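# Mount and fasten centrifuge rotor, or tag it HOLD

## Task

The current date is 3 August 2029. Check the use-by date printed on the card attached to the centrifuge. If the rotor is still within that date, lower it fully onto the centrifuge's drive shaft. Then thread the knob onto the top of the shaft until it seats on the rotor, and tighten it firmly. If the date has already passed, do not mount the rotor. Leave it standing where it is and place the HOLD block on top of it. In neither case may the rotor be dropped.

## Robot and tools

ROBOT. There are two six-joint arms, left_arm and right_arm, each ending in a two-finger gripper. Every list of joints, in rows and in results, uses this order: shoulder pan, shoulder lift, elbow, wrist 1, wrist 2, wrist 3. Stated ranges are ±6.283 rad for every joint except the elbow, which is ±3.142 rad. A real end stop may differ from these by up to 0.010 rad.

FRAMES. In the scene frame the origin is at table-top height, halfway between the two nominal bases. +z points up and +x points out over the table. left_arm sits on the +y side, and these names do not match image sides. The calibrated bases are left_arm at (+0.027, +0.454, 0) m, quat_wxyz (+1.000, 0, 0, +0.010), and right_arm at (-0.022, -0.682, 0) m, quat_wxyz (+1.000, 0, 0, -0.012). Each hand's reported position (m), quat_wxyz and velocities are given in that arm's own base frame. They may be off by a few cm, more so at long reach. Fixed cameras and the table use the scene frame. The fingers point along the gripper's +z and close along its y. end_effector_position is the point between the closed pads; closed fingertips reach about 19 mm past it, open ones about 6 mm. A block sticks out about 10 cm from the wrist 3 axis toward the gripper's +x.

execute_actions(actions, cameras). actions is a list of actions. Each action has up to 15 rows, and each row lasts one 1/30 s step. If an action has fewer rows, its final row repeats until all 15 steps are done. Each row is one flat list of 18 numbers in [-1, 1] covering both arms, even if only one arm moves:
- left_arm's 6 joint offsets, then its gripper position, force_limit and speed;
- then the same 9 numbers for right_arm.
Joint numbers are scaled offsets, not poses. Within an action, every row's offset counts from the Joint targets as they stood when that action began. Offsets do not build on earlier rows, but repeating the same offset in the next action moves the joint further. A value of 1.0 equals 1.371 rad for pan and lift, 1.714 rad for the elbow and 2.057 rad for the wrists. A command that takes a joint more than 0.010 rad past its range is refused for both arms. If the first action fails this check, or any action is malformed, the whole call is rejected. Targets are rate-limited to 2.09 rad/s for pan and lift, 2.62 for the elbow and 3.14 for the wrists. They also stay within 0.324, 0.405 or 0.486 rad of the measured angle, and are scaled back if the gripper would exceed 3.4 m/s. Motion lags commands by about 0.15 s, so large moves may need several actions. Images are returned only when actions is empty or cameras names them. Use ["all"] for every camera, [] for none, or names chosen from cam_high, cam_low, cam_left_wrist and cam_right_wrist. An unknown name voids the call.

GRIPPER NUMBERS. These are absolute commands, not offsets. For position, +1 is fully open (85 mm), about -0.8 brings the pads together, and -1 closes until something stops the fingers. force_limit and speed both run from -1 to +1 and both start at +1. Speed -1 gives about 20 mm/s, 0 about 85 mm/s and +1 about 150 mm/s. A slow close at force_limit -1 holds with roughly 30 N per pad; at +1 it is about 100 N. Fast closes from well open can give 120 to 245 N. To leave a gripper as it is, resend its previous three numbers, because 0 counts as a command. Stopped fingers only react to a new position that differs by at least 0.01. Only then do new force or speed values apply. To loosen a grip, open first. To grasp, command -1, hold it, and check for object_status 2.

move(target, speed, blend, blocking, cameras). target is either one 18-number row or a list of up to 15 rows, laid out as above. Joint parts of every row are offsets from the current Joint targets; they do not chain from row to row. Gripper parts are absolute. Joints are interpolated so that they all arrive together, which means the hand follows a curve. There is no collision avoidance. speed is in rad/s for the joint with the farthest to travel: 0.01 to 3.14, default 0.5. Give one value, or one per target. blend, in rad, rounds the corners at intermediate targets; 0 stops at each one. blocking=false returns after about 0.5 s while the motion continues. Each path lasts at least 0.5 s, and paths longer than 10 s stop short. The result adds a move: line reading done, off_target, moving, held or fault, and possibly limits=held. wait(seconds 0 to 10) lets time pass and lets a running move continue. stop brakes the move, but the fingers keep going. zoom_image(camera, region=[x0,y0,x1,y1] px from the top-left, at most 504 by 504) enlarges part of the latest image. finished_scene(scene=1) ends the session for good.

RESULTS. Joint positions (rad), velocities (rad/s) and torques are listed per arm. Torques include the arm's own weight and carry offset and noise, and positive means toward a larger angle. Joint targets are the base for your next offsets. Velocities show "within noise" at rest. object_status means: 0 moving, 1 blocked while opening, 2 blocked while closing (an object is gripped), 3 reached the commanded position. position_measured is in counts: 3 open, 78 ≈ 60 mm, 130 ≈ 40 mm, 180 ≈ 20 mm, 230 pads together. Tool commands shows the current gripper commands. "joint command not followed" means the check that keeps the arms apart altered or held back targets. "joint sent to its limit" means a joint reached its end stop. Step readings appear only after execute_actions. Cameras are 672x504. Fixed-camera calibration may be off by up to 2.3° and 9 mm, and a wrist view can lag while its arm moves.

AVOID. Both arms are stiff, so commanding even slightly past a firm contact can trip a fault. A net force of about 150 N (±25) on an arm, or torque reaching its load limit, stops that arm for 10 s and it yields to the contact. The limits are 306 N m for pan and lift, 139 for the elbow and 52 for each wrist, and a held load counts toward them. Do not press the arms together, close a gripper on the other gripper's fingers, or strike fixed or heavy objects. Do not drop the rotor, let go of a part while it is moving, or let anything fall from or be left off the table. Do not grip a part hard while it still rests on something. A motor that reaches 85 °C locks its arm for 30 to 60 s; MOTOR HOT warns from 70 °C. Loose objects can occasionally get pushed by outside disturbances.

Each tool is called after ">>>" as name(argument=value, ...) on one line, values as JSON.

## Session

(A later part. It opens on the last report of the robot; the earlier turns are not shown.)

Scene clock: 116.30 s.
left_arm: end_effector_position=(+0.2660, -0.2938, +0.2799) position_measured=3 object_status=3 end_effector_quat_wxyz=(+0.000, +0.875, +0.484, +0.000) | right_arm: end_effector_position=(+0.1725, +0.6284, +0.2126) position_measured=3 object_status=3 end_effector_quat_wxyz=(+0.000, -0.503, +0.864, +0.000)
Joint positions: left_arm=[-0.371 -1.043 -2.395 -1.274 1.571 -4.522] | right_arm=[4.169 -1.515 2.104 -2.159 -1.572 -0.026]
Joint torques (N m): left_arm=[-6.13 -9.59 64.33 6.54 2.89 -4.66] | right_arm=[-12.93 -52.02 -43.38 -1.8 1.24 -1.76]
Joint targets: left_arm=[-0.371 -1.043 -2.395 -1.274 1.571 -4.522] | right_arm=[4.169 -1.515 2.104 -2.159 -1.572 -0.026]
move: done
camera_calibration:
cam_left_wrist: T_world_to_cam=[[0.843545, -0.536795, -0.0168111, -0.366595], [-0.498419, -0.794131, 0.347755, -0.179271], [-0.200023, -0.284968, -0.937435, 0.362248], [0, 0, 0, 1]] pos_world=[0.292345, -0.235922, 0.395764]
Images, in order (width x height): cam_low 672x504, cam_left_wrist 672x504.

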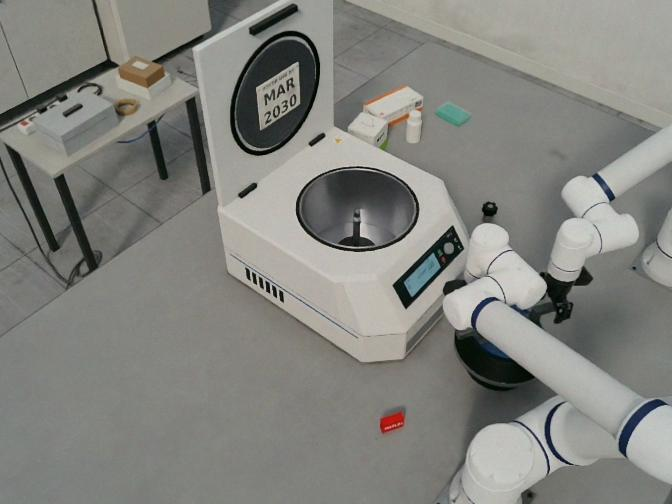

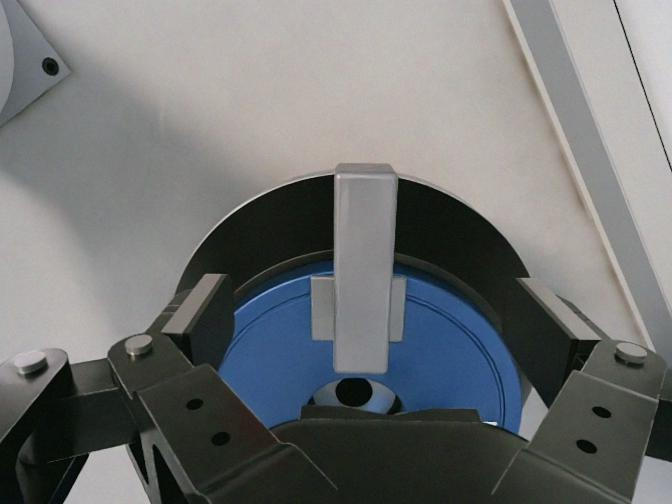

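>>> move(target=[0,-0.0463,-0.0584,0.0795,0,0,1,0,-0.5,0,0,0,0,0,0,1,0,-0.5], speed=0.15)

>>> move(target=[0,0,0,0,0,0,-1,-0.2,-1,0,0,0,0,0,0,-1,-0.2,-1], cameras=["cam_left_wrist","cam_right_wrist"])

Scene clock: 118.13 s.
left_arm: end_effector_position=(+0.2659, -0.2938, +0.2117) position_measured=3 object_status=3 end_effector_quat_wxyz=(+0.000, +0.875, +0.484, +0.000) | right_arm: end_effector_position=(+0.1725, +0.6284, +0.2126) position_measured=3 object_status=3 end_effector_quat_wxyz=(+0.000, -0.503, +0.864, +0.000)
Joint positions: left_arm=[-0.371 -1.107 -2.495 -1.111 1.571 -4.522] | right_arm=[4.169 -1.515 2.104 -2.159 -1.572 -0.026]
Joint torques (N m): left_arm=[-2.77 -8.43 60.48 6.39 2.56 -4.68] | right_arm=[-14.01 -50.41 -43.1 -1.77 1.28 -1.98]
Joint targets: left_arm=[-0.371 -1.107 -2.495 -1.111 1.571 -4.522] | right_arm=[4.169 -1.515 2.104 -2.159 -1.572 -0.026]
move: done

Scene clock: 121.57 s.
left_arm: end_effector_position=(+0.2659, -0.2938, +0.2117) position_measured=171 object_status=2 end_effector_quat_wxyz=(+0.000, +0.875, +0.484, +0.000) | right_arm: end_effector_position=(+0.1725, +0.6284, +0.2126) position_measured=171 object_status=2 end_effector_quat_wxyz=(+0.000, -0.503, +0.864, +0.000)
Joint positions: left_arm=[-0.371 -1.107 -2.495 -1.11 1.571 -4.522] | right_arm=[4.169 -1.515 2.104 -2.159 -1.572 -0.026]
Joint torques (N m): left_arm=[7.18 -5.29 58.82 2.03 1.81 -4.15] | right_arm=[-13.5 -47.49 -42.59 -1.91 1.02 -2.14]
Joint targets: left_arm=[-0.371 -1.107 -2.495 -1.111 1.571 -4.522] | right_arm=[4.169 -1.515 2.104 -2.159 -1.572 -0.026]
move: done
camera_calibration:
cam_left_wrist: T_world_to_cam=[[0.843563, -0.536769, -0.0167326, -0.367544], [-0.498428, -0.794147, 0.347708, -0.15556], [-0.199927, -0.284974, -0.937454, 0.298281], [0, 0, 0, 1]] pos_world=[0.292145, -0.235822, 0.327564]
cam_right_wrist: T_world_to_cam=[[-0.875446, 0.483201, -0.0105265, -0.144024], [0.450305, 0.82337, 0.345379, -0.645997], [0.175555, 0.297621, -0.938404, 0.11222], [0, 0, 0, 1]] pos_world=[0.145109, 0.568089, 0.326906]
Images, in order (width x height): cam_left_wrist 672x504, cam_right_wrist 672x504.

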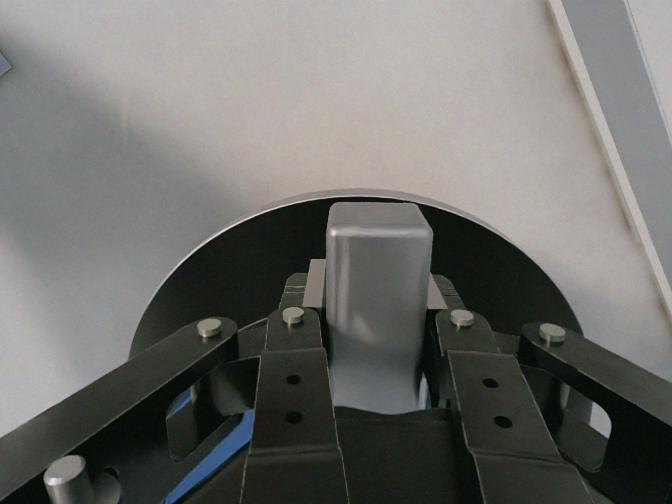

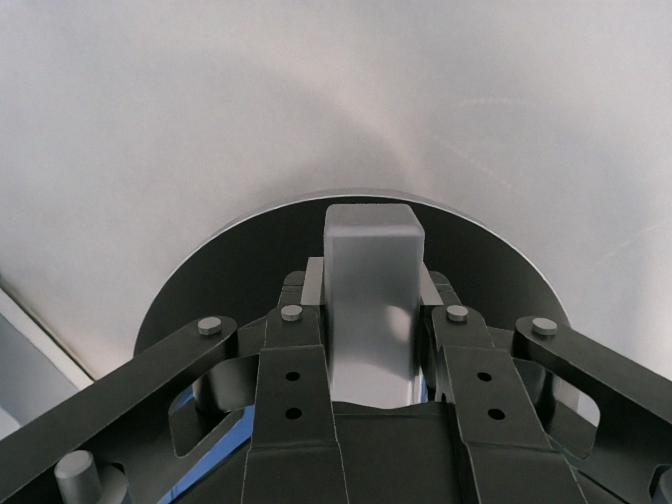

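>>> move(target=[0,0.0274,0.0302,-0.0434,0,0,-1,-0.2,-1,0,-0.0255,-0.0214,0.0348,0,0,-1,-0.2,-1], speed=0.05)

>>> move(target=[[0,0,0,0,0,0,-0.97,0.3,-1,0,0,0,0,0,0,-0.97,0.3,-1],[0,0.0274,0.0438,-0.0548,0,0,-0.97,0.3,-1,0,-0.0302,-0.0331,0.0477,0,0,-0.97,0.3,-1],[0,0.0485,0.1096,-0.1237,0,0,-0.97,0.3,-1,0,-0.0614,-0.0855,0.1123,0,0,-0.97,0.3,-1],[0,0.0537,0.1897,-0.1939,0,0,-0.97,0.3,-1,0,-0.0826,-0.1537,0.1832,0,0,-0.97,0.3,-1],[0,0.0390,0.2975,-0.2739,0,0,-0.97,0.3,-1,0,-0.0887,-0.2516,0.2688,0,0,-0.97,0.3,-1]], speed=0.15, blend=[0,0.02,0.02,0.02,0], cameras=["cam_low","cam_left_wrist","cam_right_wrist"])

Scene clock: 124.23 s.
left_arm: end_effector_position=(+0.2660, -0.2938, +0.2475) position_measured=171 object_status=2 end_effector_quat_wxyz=(+0.000, +0.875, +0.484, +0.000) | right_arm: end_effector_position=(+0.1725, +0.6284, +0.2481) position_measured=171 object_status=2 end_effector_quat_wxyz=(+0.000, -0.503, +0.864, +0.000)
Joint positions: left_arm=[-0.371 -1.069 -2.443 -1.2 1.571 -4.522] | right_arm=[4.169 -1.55 2.067 -2.088 -1.572 -0.026]
Joint torques (N m): left_arm=[8.4 40.55 124.32 5.25 2.91 1.4] | right_arm=[-12.43 -66.9 -57.77 -2.58 -2.37 -1.91]
Joint targets: left_arm=[-0.371 -1.069 -2.443 -1.200 1.571 -4.522] | right_arm=[4.169 -1.550 2.067 -2.088 -1.572 -0.026]
move: done

Scene clock: 129.07 s.
left_arm: end_effector_position=(+0.2658, -0.2939, +0.5472) position_measured=172 object_status=2 end_effector_quat_wxyz=(+0.000, +0.875, +0.484, +0.000) | right_arm: end_effector_position=(+0.1722, +0.6280, +0.5479) position_measured=172 object_status=2 end_effector_quat_wxyz=(+0.000, -0.503, +0.864, +0.000)
Joint positions: left_arm=[-0.371 -1.016 -1.934 -1.763 1.571 -4.522] | right_arm=[4.169 -1.672 1.636 -1.535 -1.572 -0.026]
Joint torques (N m): left_arm=[16.43 -0.64 130.49 7.07 7.7 1.3] | right_arm=[-3.72 -70.11 -64.06 1.94 1.38 -1.95]
Joint targets: left_arm=[-0.371 -1.016 -1.933 -1.763 1.571 -4.522] | right_arm=[4.169 -1.672 1.636 -1.535 -1.572 -0.026]
move: done
camera_calibration:
cam_left_wrist: T_world_to_cam=[[0.84347, -0.536914, -0.0167913, -0.361952], [-0.498512, -0.79402, 0.347878, -0.272354], [-0.200113, -0.285054, -0.93739, 0.612761], [0, 0, 0, 1]] pos_world=[0.292146, -0.235922, 0.663064]
cam_right_wrist: T_world_to_cam=[[-0.875455, 0.483187, -0.0104811, -0.140537], [0.450291, 0.823346, 0.345456, -0.761291], [0.175549, 0.297712, -0.938376, 0.426999], [0, 0, 0, 1]] pos_world=[0.14481, 0.567589, 0.662206]
Images, in order (width x height): cam_low 672x504, cam_left_wrist 672x504, cam_right_wrist 672x504.

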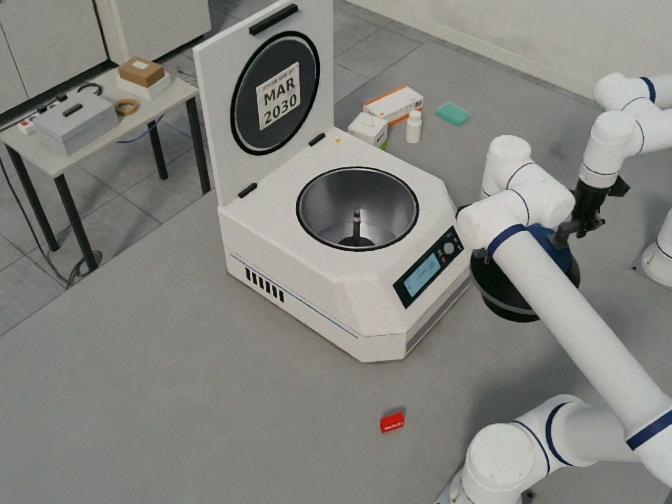

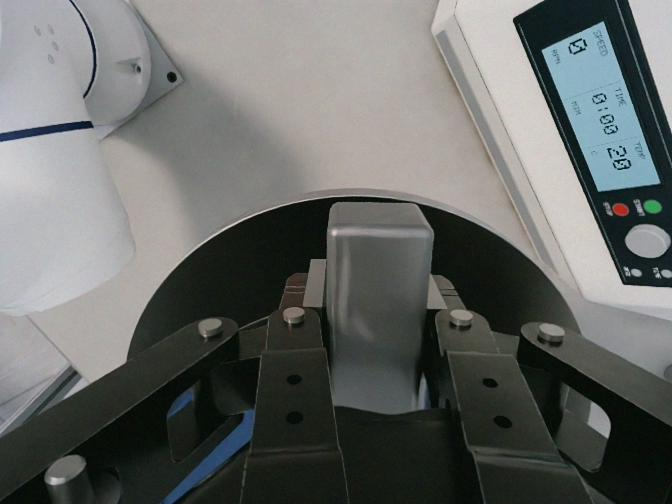

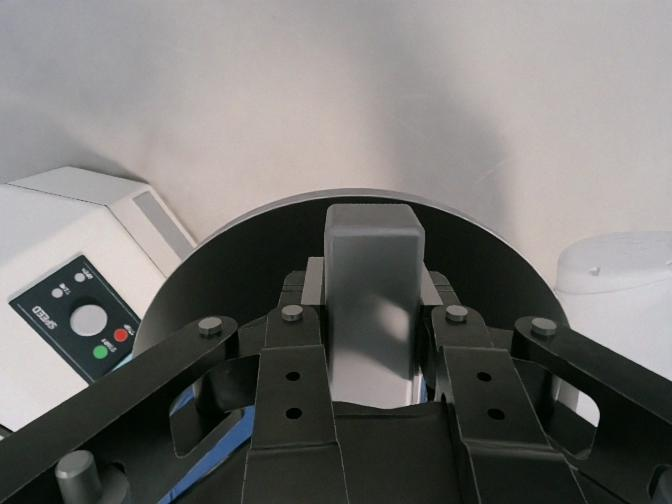

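>>> move(target=[[0.0113,-0.0216,0.0075,0.0082,0,0.0165,-0.97,0.3,-1,-0.0156,0.0079,-0.0056,-0.0006,0,-0.0015,-0.97,0.3,-1],[0.0216,-0.0436,0.0157,0.0160,0,0.0323,-0.97,0.3,-1,-0.0309,0.0161,-0.0116,-0.0011,0,-0.0026,-0.97,0.3,-1],[0.0309,-0.0660,0.0246,0.0235,0,0.0475,-0.97,0.3,-1,-0.0456,0.0248,-0.0180,-0.0016,0,-0.0035,-0.97,0.3,-1],[0.0393,-0.0886,0.0342,0.0305,0,0.0621,-0.97,0.3,-1,-0.0600,0.0339,-0.0248,-0.0019,0,-0.0041,-0.97,0.3,-1],[0.0470,-0.1115,0.0445,0.0372,0,0.0761,-0.97,0.3,-1,-0.0740,0.0434,-0.0320,-0.0022,0,-0.0045,-0.97,0.3,-1],[0.0555,-0.1404,0.0583,0.0450,0,0.0930,-0.97,0.3,-1,-0.0908,0.0559,-0.0417,-0.0025,0,-0.0045,-0.97,0.3,-1],[0.0630,-0.1694,0.0730,0.0521,0,0.1092,-0.97,0.3,-1,-0.1071,0.0689,-0.0521,-0.0025,0,-0.0041,-0.97,0.3,-1],[0.0697,-0.1985,0.0888,0.0583,0,0.1249,-0.97,0.3,-1,-0.1227,0.0827,-0.0632,-0.0025,0,-0.0033,-0.97,0.3,-1],[0.0757,-0.2277,0.1056,0.0638,0,0.1401,-0.97,0.3,-1,-0.1377,0.0971,-0.0750,-0.0022,0,-0.0021,-0.97,0.3,-1],[0.0810,-0.2569,0.1233,0.0684,0,0.1549,-0.97,0.3,-1,-0.1521,0.1122,-0.0875,-0.0019,0,-0.0005,-0.97,0.3,-1],[0.0858,-0.2861,0.1421,0.0722,0,0.1693,-0.97,0.3,-1,-0.1658,0.1279,-0.1008,-0.0013,0,0.0016,-0.97,0.3,-1],[0.0902,-0.3152,0.1619,0.0752,0,0.1834,-0.97,0.3,-1,-0.1791,0.1442,-0.1148,-0.0004,0,0.0039,-0.97,0.3,-1],[0.0941,-0.3445,0.1827,0.0774,0,0.1972,-0.97,0.3,-1,-0.1918,0.1611,-0.1298,0.0008,0,0.0067,-0.97,0.3,-1]], speed=0.1, blend=0.01, cameras=["cam_left_wrist","cam_right_wrist"])

Scene clock: 136.47 s.
left_arm: end_effector_position=(+0.5767, -0.3251, +0.5473) position_measured=172 object_status=2 end_effector_quat_wxyz=(+0.000, +0.934, +0.358, +0.000) | right_arm: end_effector_position=(+0.4273, +0.6554, +0.5476) position_measured=172 object_status=2 end_effector_quat_wxyz=(+0.000, -0.379, +0.925, -0.001)
Joint positions: left_arm=[-0.242 -1.488 -1.62 -1.604 1.571 -4.117] | right_arm=[3.906 -1.451 1.413 -1.533 -1.572 -0.013]
Joint torques (N m): left_arm=[6.15 76.88 133.46 9.23 0.4 3.44] | right_arm=[-13.44 -58.67 -71.64 -11.04 1.33 3.59]
Joint targets: left_arm=[-0.242 -1.488 -1.620 -1.604 1.571 -4.117] | right_arm=[3.906 -1.451 1.413 -1.533 -1.572 -0.013]
move: done
camera_calibration:
cam_left_wrist: T_world_to_cam=[[0.664924, -0.746717, -0.0170509, -0.606021], [-0.696239, -0.627917, 0.347809, 0.025753], [-0.270421, -0.219395, -0.93741, 0.728021], [0, 0, 0, 1]] pos_world=[0.617761, -0.276631, 0.663164]
cam_right_wrist: T_world_to_cam=[[-0.710145, 0.703977, -0.0105222, -0.145882], [0.658107, 0.669036, 0.34538, -0.886211], [0.250179, 0.238345, -0.938404, 0.380818], [0, 0, 0, 1]] pos_world=[0.384351, 0.604839, 0.661906]
Images, in order (width x height): cam_left_wrist 672x504, cam_right_wrist 672x504.

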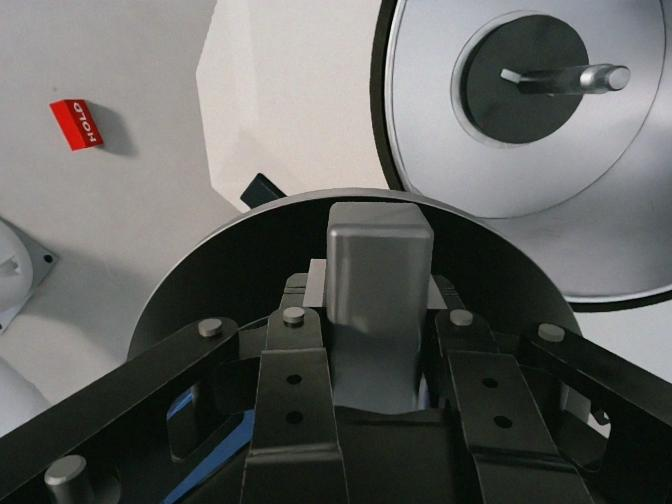

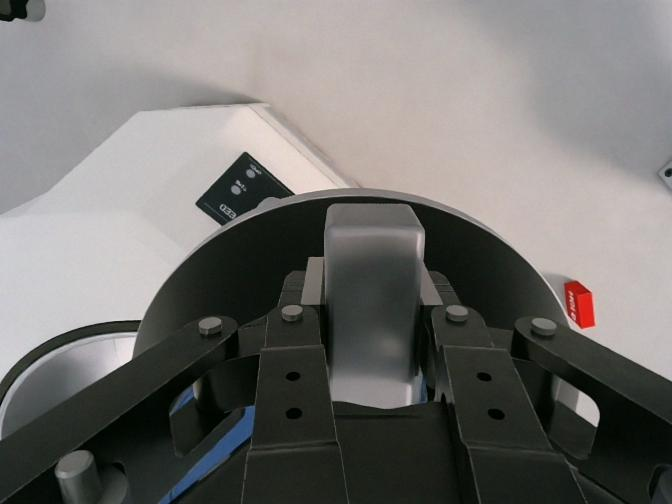

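>>> move(target=[[0.0070,-0.0588,0.0447,0.0019,0,0.0271,-0.97,0.3,-1,-0.0241,0.0351,-0.0326,0.0037,0,0.0063,-0.97,0.3,-1],[0.0128,-0.1178,0.0937,0.0004,0,0.0534,-0.97,0.3,-1,-0.0463,0.0726,-0.0688,0.0089,0,0.0140,-0.97,0.3,-1],[0.0177,-0.1774,0.1473,-0.0045,0,0.0790,-0.97,0.3,-1,-0.0666,0.1127,-0.1091,0.0158,0,0.0228,-0.97,0.3,-1],[0.0219,-0.2383,0.2065,-0.0133,0,0.1042,-0.97,0.3,-1,-0.0853,0.1556,-0.1544,0.0249,0,0.0328,-0.97,0.3,-1],[0.0253,-0.3012,0.2723,-0.0262,0,0.1289,-0.97,0.3,-1,-0.1025,0.2015,-0.2053,0.0368,0,0.0438,-0.97,0.3,-1],[0.0283,-0.3669,0.3455,-0.0434,0,0.1533,-0.97,0.3,-1,-0.1185,0.2507,-0.2627,0.0518,0,0.0555,-0.97,0.3,-1]], speed=0.1, blend=0.01, cameras=["all"])

>>> zoom_image(camera="cam_high", region=[220, 220, 380, 380])

>>> zoom_image(camera="cam_low", region=[270, 130, 430, 270])

Scene clock: 143.40 s.
left_arm: end_effector_position=(+0.8806, -0.3627, +0.5465) position_measured=172 object_status=2 end_effector_quat_wxyz=(+0.000, +0.974, +0.226, +0.000) | right_arm: end_effector_position=(+0.6892, +0.6886, +0.5477) position_measured=172 object_status=2 end_effector_quat_wxyz=(+0.000, -0.248, +0.969, -0.001)
Joint positions: left_arm=[-0.203 -1.991 -1.028 -1.693 1.571 -3.801] | right_arm=[3.744 -1.107 0.963 -1.426 -1.572 0.102]
Joint torques (N m): left_arm=[44.75 127.49 137.37 10.82 3.44 3.9] | right_arm=[-5.62 -98 -66.89 3.19 -0.91 3.8]
Joint targets: left_arm=[-0.203 -1.991 -1.028 -1.693 1.571 -3.801] | right_arm=[3.744 -1.107 0.963 -1.426 -1.572 0.102]
move: done
camera_calibration:
cam_left_wrist: T_world_to_cam=[[0.435717, -0.899917, -0.0173467, -0.689658], [-0.841162, -0.413976, 0.347952, 0.419229], [-0.320309, -0.137017, -0.937352, 0.875017], [0, 0, 0, 1]] pos_world=[0.933411, -0.327192, 0.662364]
cam_right_wrist: T_world_to_cam=[[-0.490748, 0.871238, -0.0105207, -0.249545], [0.815872, 0.463733, 0.345404, -1.04827], [0.305808, 0.160923, -0.938395, 0.322417], [0, 0, 0, 1]] pos_world=[0.634194, 0.651647, 0.662006]

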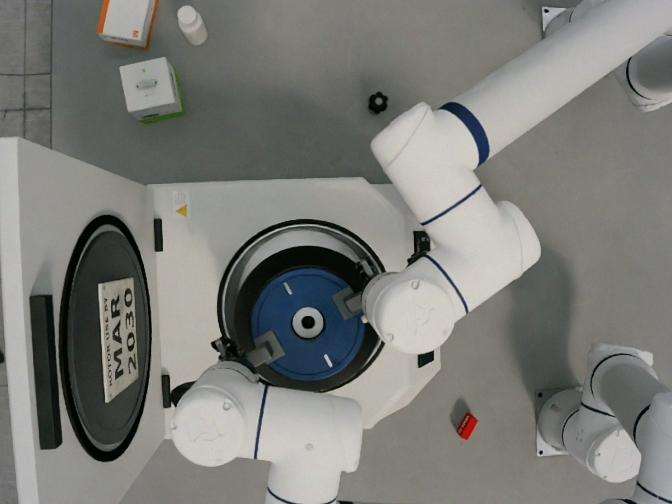

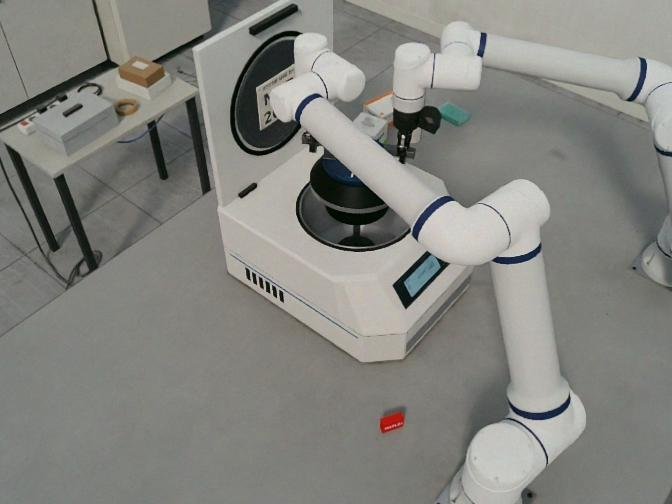

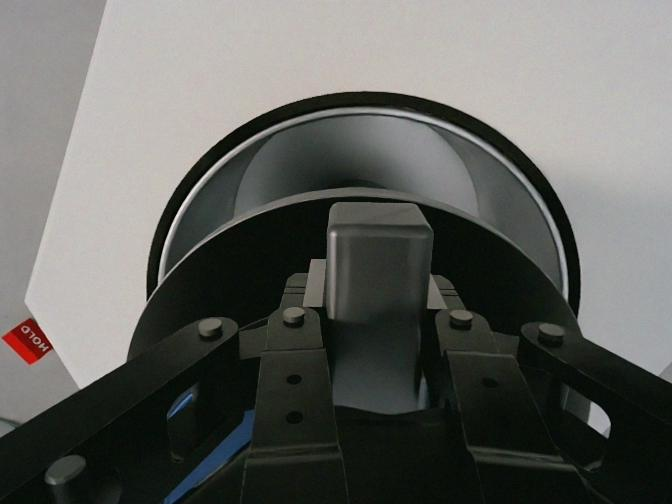

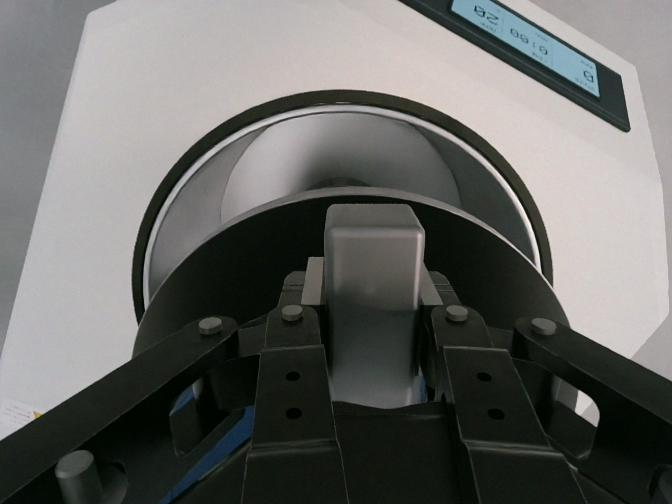

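Scaled by 3.150.

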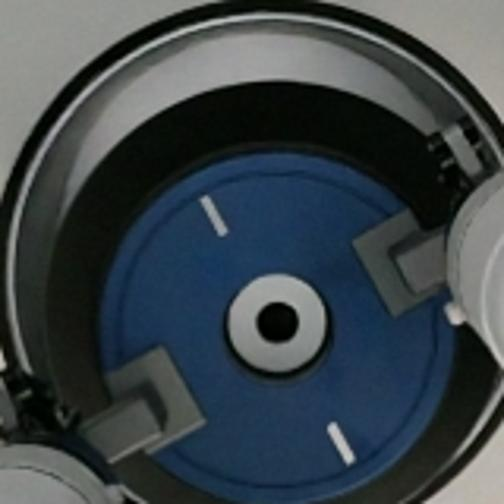

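Scaled by 3.150.

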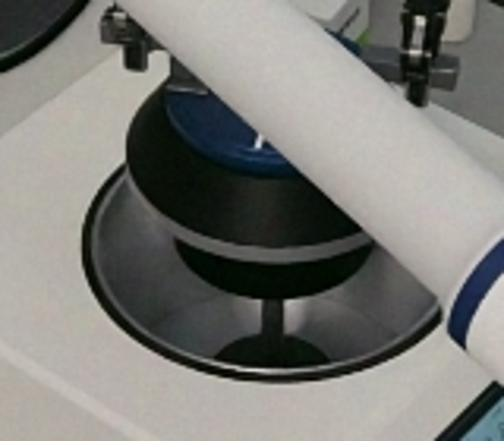

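>>> zoom_image(camera="cam_low", region=[320, 190, 400, 260])

>>> zoom_image(camera="cam_high", region=[280, 290, 340, 350])

Scaled by 6.300.

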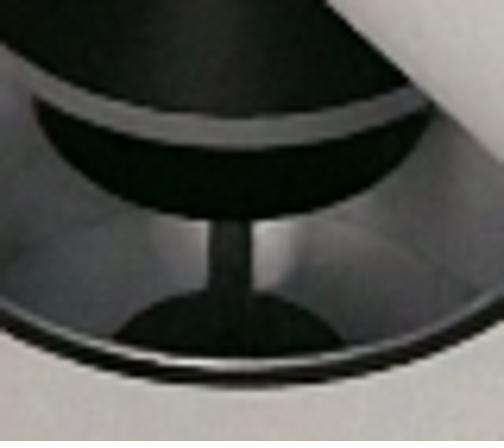

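Scaled by 8.400.

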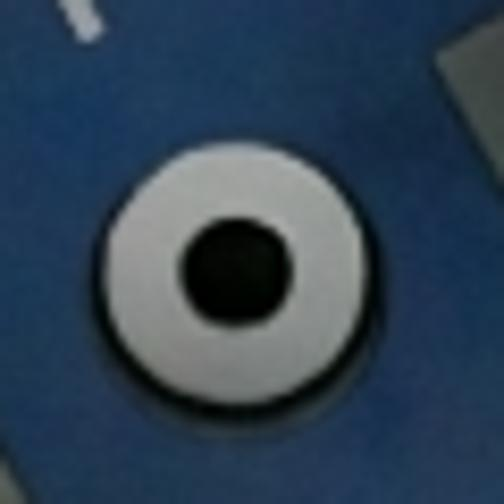

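>>> move(target=[[-0.0042,-0.0059,0.0069,-0.0018,0,0.0074,-0.97,0.3,-1,-0.0007,-0.0015,0.0018,-0.0004,0,0.0097,-0.97,0.3,-1],[-0.0042,-0.0015,-0.0342,0.0296,0,0.0074,-0.97,0.3,-1,-0.0007,-0.0070,0.0441,-0.0321,0,0.0097,-0.97,0.3,-1],[-0.0042,-0.0003,-0.0717,0.0599,0,0.0074,-0.97,0.3,-1,-0.0007,-0.0090,0.0824,-0.0627,0,0.0097,-0.97,0.3,-1]], speed=0.05, blend=0.005, cameras=["all"])

>>> zoom_image(camera="cam_high", region=[280, 290, 340, 350])

>>> zoom_image(camera="cam_low", region=[320, 190, 400, 260])

>>> zoom_image(camera="cam_high", region=[220, 220, 380, 380])

Scene clock: 149.63 s.
left_arm: end_effector_position=(+0.8830, -0.3687, +0.4763) position_measured=172 object_status=2 end_effector_quat_wxyz=(+0.000, +0.976, +0.216, +0.000) | right_arm: end_effector_position=(+0.6892, +0.6874, +0.4778) position_measured=172 object_status=2 end_effector_quat_wxyz=(+0.000, -0.237, +0.971, -0.001)
Joint positions: left_arm=[-0.209 -1.992 -1.151 -1.57 1.571 -3.786] | right_arm=[3.743 -1.12 1.104 -1.555 -1.572 0.122]
Joint torques (N m): left_arm=[25.62 158.64 109.55 14.36 3.49 4.22] | right_arm=[3.84 -118.42 -48.34 -8.9 0.28 3.72]
Joint targets: left_arm=[-0.209 -1.992 -1.151 -1.570 1.571 -3.786] | right_arm=[3.743 -1.120 1.104 -1.555 -1.572 0.122]
move: done
camera_calibration:
cam_left_wrist: T_world_to_cam=[[0.416683, -0.908886, -0.0173585, -0.683807], [-0.849655, -0.396175, 0.34804, 0.45721], [-0.323206, -0.130273, -0.937319, 0.814088], [0, 0, 0, 1]] pos_world=[0.936519, -0.334313, 0.592063]
cam_right_wrist: T_world_to_cam=[[-0.472346, 0.881351, -0.0104585, -0.268938], [0.825401, 0.44646, 0.345524, -1.01832], [0.309197, 0.154574, -0.938352, 0.259032], [0, 0, 0, 1]] pos_world=[0.633402, 0.651631, 0.592106]

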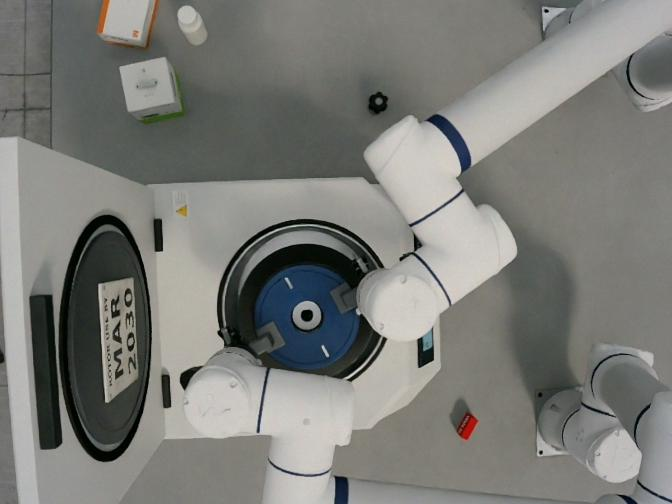

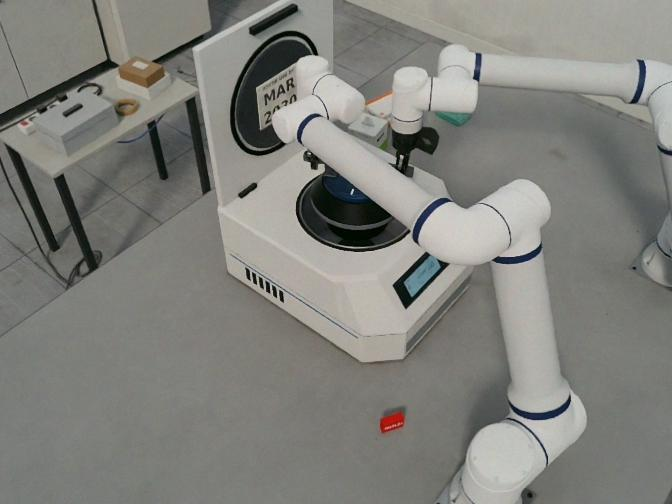

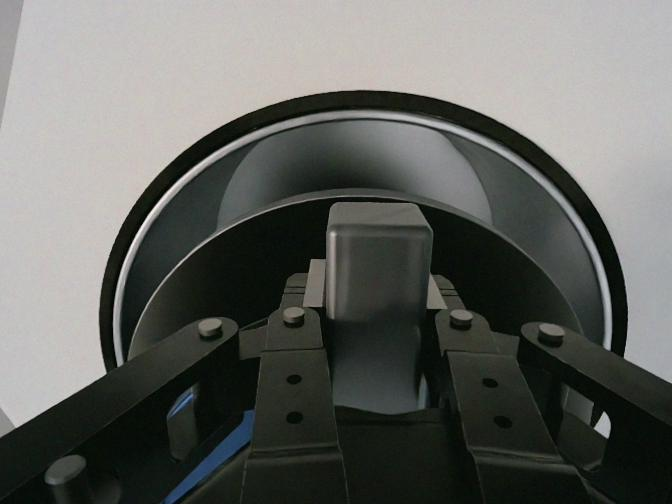

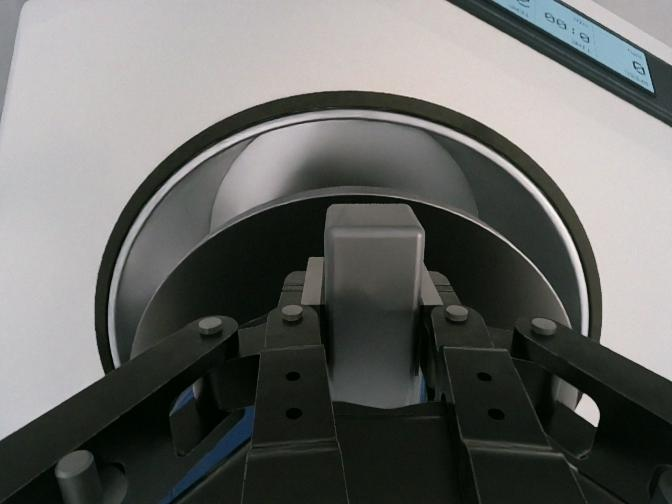

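Scaled by 8.400.

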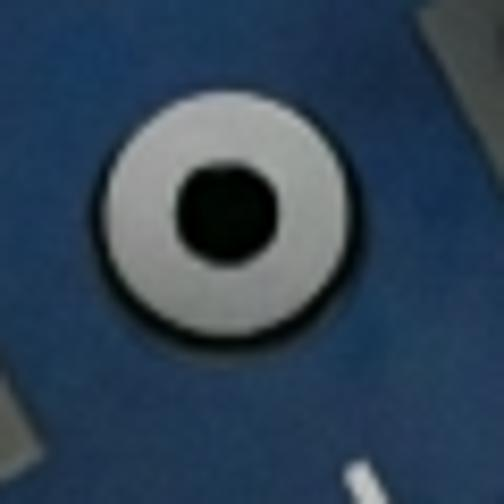

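Scaled by 6.300.

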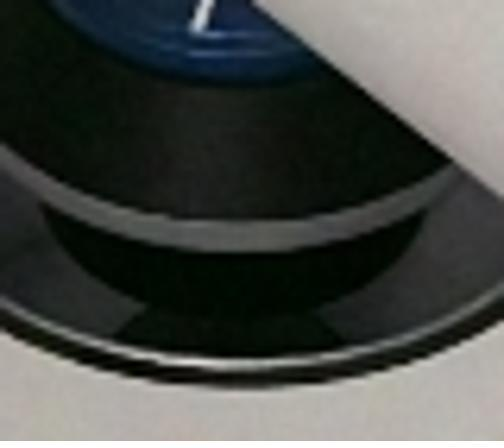

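Scaled by 3.150.

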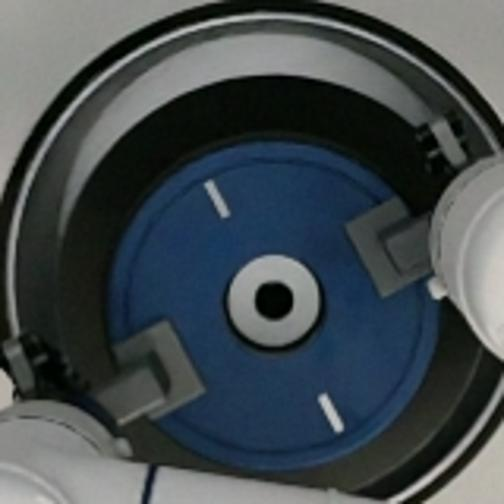

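>>> move(target=[0,-0.0015,-0.0389,0.0334,0,0,-0.97,0.3,-1,0,0.0011,0.0397,-0.0338,0,0,-0.97,0.3,-1], speed=0.02, cameras=["cam_high","cam_low"])

>>> zoom_image(camera="cam_high", region=[280, 290, 340, 350])

Scene clock: 154.20 s.
left_arm: end_effector_position=(+0.8827, -0.3686, +0.4365) position_measured=172 object_status=2 end_effector_quat_wxyz=(+0.000, +0.976, +0.216, +0.000) | right_arm: end_effector_position=(+0.6893, +0.6874, +0.4377) position_measured=172 object_status=2 end_effector_quat_wxyz=(+0.000, -0.237, +0.971, -0.001)
Joint positions: left_arm=[-0.209 -1.994 -1.217 -1.502 1.571 -3.786] | right_arm=[3.743 -1.118 1.172 -1.625 -1.572 0.122]
Joint torques (N m): left_arm=[31 133.4 95.96 8.71 4.01 3.27] | right_arm=[18.48 -90 -49.35 -15.96 2.72 3.38]
Joint targets: left_arm=[-0.209 -1.994 -1.217 -1.501 1.571 -3.786] | right_arm=[3.743 -1.118 1.172 -1.625 -1.572 0.122]
move: done
Images, in order (width x height): cam_high 672x504, cam_low 672x504.

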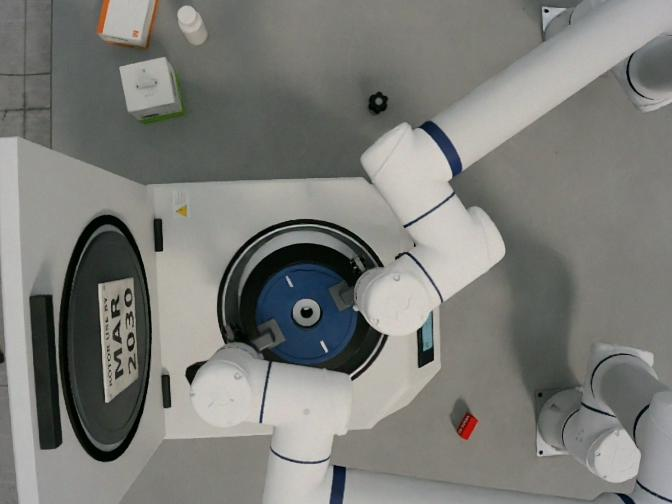

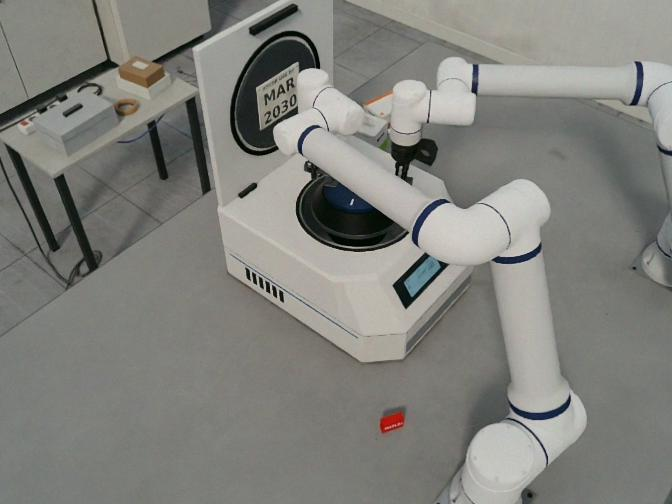

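Scaled by 8.400.

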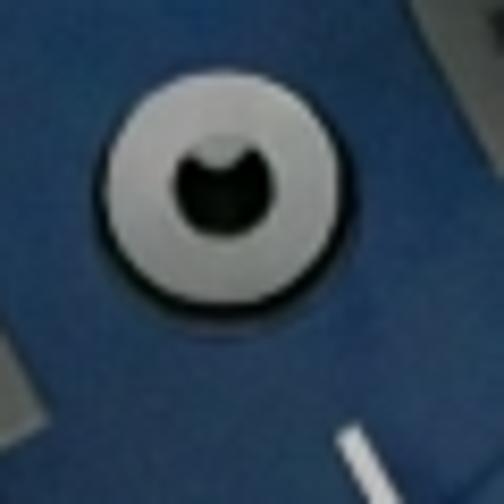

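>>> move(target=[[0,-0.0053,-0.0351,0.0328,0,0,-0.97,0.3,-1,0,0.0044,0.0357,-0.0327,0,0,-0.97,0.3,-1]], speed=0.02, cameras=["cam_high"])

>>> zoom_image(camera="cam_high", region=[280, 290, 340, 350])

Scene clock: 158.13 s.
left_arm: end_effector_position=(+0.8828, -0.3687, +0.3964) position_measured=172 object_status=2 end_effector_quat_wxyz=(+0.000, +0.976, +0.216, +0.000) | right_arm: end_effector_position=(+0.6893, +0.6874, +0.3979) position_measured=172 object_status=2 end_effector_quat_wxyz=(+0.000, -0.237, +0.971, -0.001)
Joint positions: left_arm=[-0.209 -2.001 -1.277 -1.434 1.571 -3.786] | right_arm=[3.743 -1.112 1.233 -1.692 -1.572 0.122]
Joint torques (N m): left_arm=[54.8 75.04 23.97 -2.56 10.52 3.24] | right_arm=[15.2 -39.88 -21.38 -18.83 7.26 3.01]
Joint targets: left_arm=[-0.209 -2.001 -1.278 -1.434 1.571 -3.786] | right_arm=[3.743 -1.112 1.233 -1.692 -1.572 0.122]
move: done
Images, in order (width x height): cam_high 672x504.

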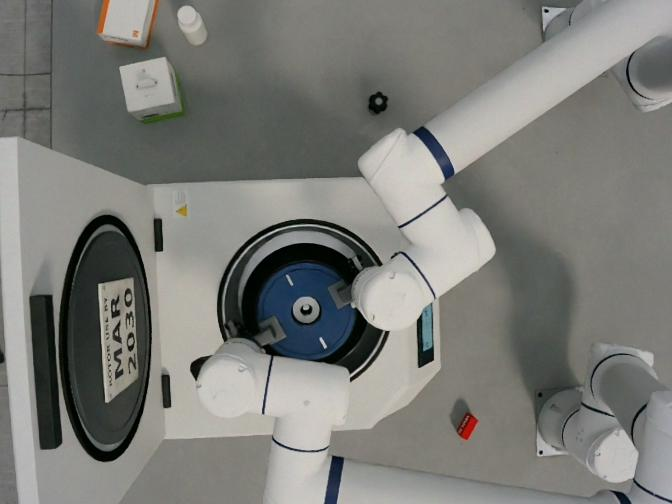

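Scaled by 8.400.

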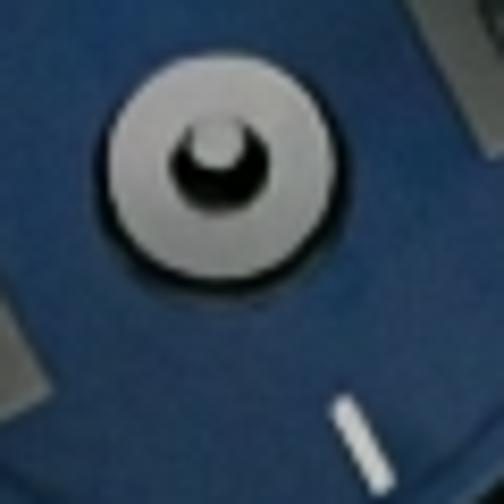

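>>> move(target=[[0,0.0008,0.0053,-0.0049,0,0,-0.97,0.3,-1,0,-0.0007,-0.0054,0.0049,0,0,-0.97,0.3,-1],[0.0019,0.0022,0.0037,-0.0046,0,0.0013,-0.97,0.3,-1,0.0016,0.0014,-0.0077,0.0055,0,0.0011,-0.97,0.3,-1]], speed=0.02, cameras=["cam_high","cam_left_wrist","cam_right_wrist"])

>>> zoom_image(camera="cam_high", region=[280, 290, 340, 350])

Scene clock: 161.77 s.
left_arm: end_effector_position=(+0.8827, -0.3662, +0.4024) position_measured=172 object_status=2 end_effector_quat_wxyz=(+0.000, +0.976, +0.216, +0.000) | right_arm: end_effector_position=(+0.6900, +0.6849, +0.4009) position_measured=172 object_status=2 end_effector_quat_wxyz=(-0.002, -0.237, +0.972, -0.006)
Joint positions: left_arm=[-0.207 -1.998 -1.271 -1.444 1.571 -3.783] | right_arm=[3.742 -1.111 1.224 -1.677 -1.58 0.123]
Joint torques (N m): left_arm=[120.89 201.13 140.45 14.84 19.53 7.15] | right_arm=[-1.34 -72.57 -40.59 -6.15 0.66 -0.2]
Joint targets: left_arm=[-0.207 -1.998 -1.271 -1.443 1.571 -3.783] | right_arm=[3.742 -1.111 1.224 -1.677 -1.580 0.123]
Tool commands: left_gripper/position=-0.97 left_gripper/force_limit=+0.3 left_gripper/speed=-1.0 right_gripper/position=-0.968627 right_gripper/force_limit=+0.301961 right_gripper/speed=-1.0
FORCE FAULT: contact force on the right arm reached its limit, and that arm stopped. The contact can be on any part of that arm, not only on its tool. That arm's remaining commands of this call were not run. That arm is still stopped at the end of this call. That arm stays stopped for about 10 more seconds. Until then a move that you send moves the other arm only, and its call returns only when the move has ended. Once the stop has ended, the next robot result says so. If the stop ends while you think or write, that arm runs what you send next, counted from new Joint targets: where its joints stand when the stop ends. While its stop runs, that arm takes no new command, but its gripper still runs the gripper command that each later call begins with. Until it ends, the stop uses up actions while you think or wait. An arm that is not stopped still takes commands.
move: fault (right_arm)
camera_calibration:
cam_left_wrist: T_world_to_cam=[[0.416596, -0.908924, -0.0174584, -0.682704], [-0.849584, -0.396088, 0.348312, 0.483532], [-0.323504, -0.130273, -0.937216, 0.745295], [0, 0, 0, 1]] pos_world=[0.936319, -0.331913, 0.518163]
cam_right_wrist: T_world_to_cam=[[-0.470979, 0.881937, -0.0191449, -0.265013], [0.826721, 0.448855, 0.339208, -0.991264], [0.307753, 0.143932, -0.940517, 0.196208], [0, 0, 0, 1]] pos_world=[0.634299, 0.650418, 0.515708]
Images, in order (width x height): cam_high 672x504, cam_left_wrist 672x504, cam_right_wrist 672x504.

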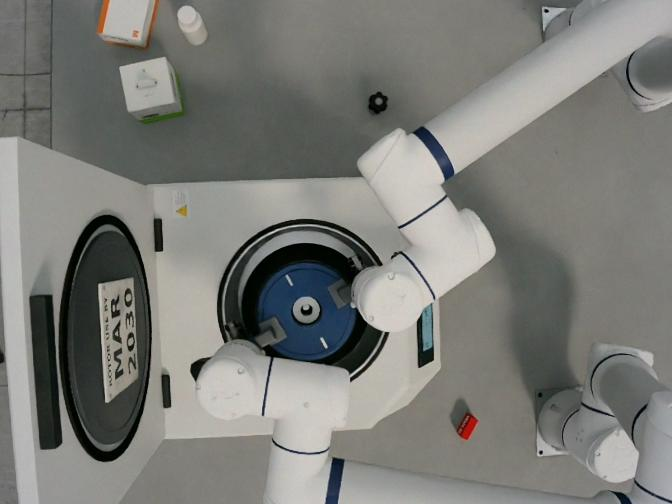

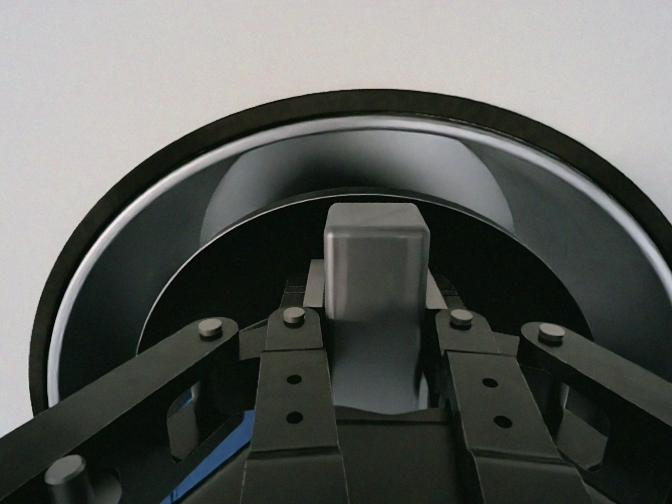

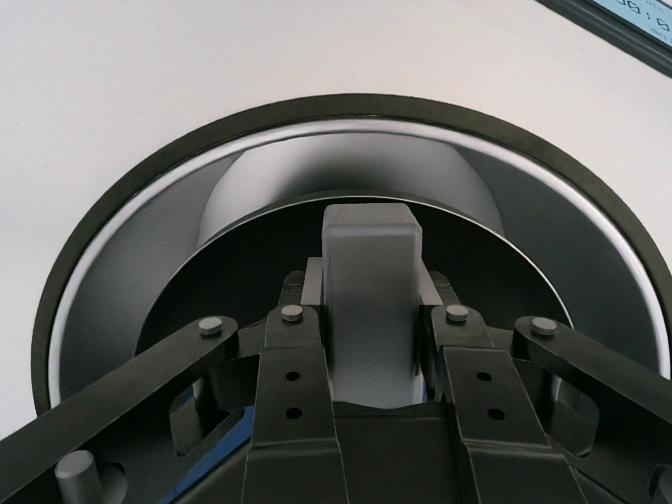

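Scaled by 8.400.

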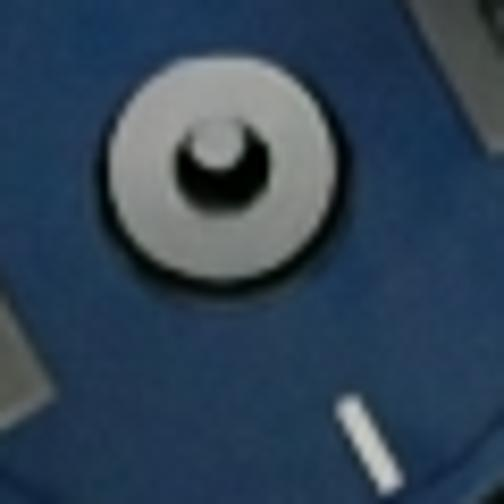

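>>> wait(seconds=9, cameras=[])

Scene clock: 171.83 s.
left_arm: end_effector_position=(+0.8828, -0.3661, +0.4023) position_measured=172 object_status=2 end_effector_quat_wxyz=(+0.000, +0.976, +0.216, +0.000) | right_arm: end_effector_position=(+0.6900, +0.6849, +0.4009) position_measured=172 object_status=2 end_effector_quat_wxyz=(-0.002, -0.237, +0.972, -0.006)
Joint positions: left_arm=[-0.207 -1.998 -1.271 -1.443 1.571 -3.783] | right_arm=[3.742 -1.111 1.224 -1.677 -1.58 0.123]
Joint torques (N m): left_arm=[124.82 170.69 168.89 14.32 20.11 6.21] | right_arm=[-2.11 -73.17 -40.69 -6.16 0.68 0.13]
Joint targets: left_arm=[-0.207 -1.998 -1.271 -1.443 1.571 -3.783] | right_arm=[3.742 -1.111 1.224 -1.677 -1.580 0.123]
Tool commands: left_gripper/position=-0.97 left_gripper/force_limit=+0.3 left_gripper/speed=-1.0 right_gripper/position=-0.968627 right_gripper/force_limit=+0.301961 right_gripper/speed=-1.0
FORCE FAULT, CONTINUED: the right arm's stop, for the force fault that an earlier result reported, is over. The rest of the stop counts as 20 of the actions that you can send in this scene. That arm's target is now where it stood when the stop ended, not its last command. That arm accepts commands again.
wait: 9.00 s; at rest from the start
No camera images: "cameras" was empty.


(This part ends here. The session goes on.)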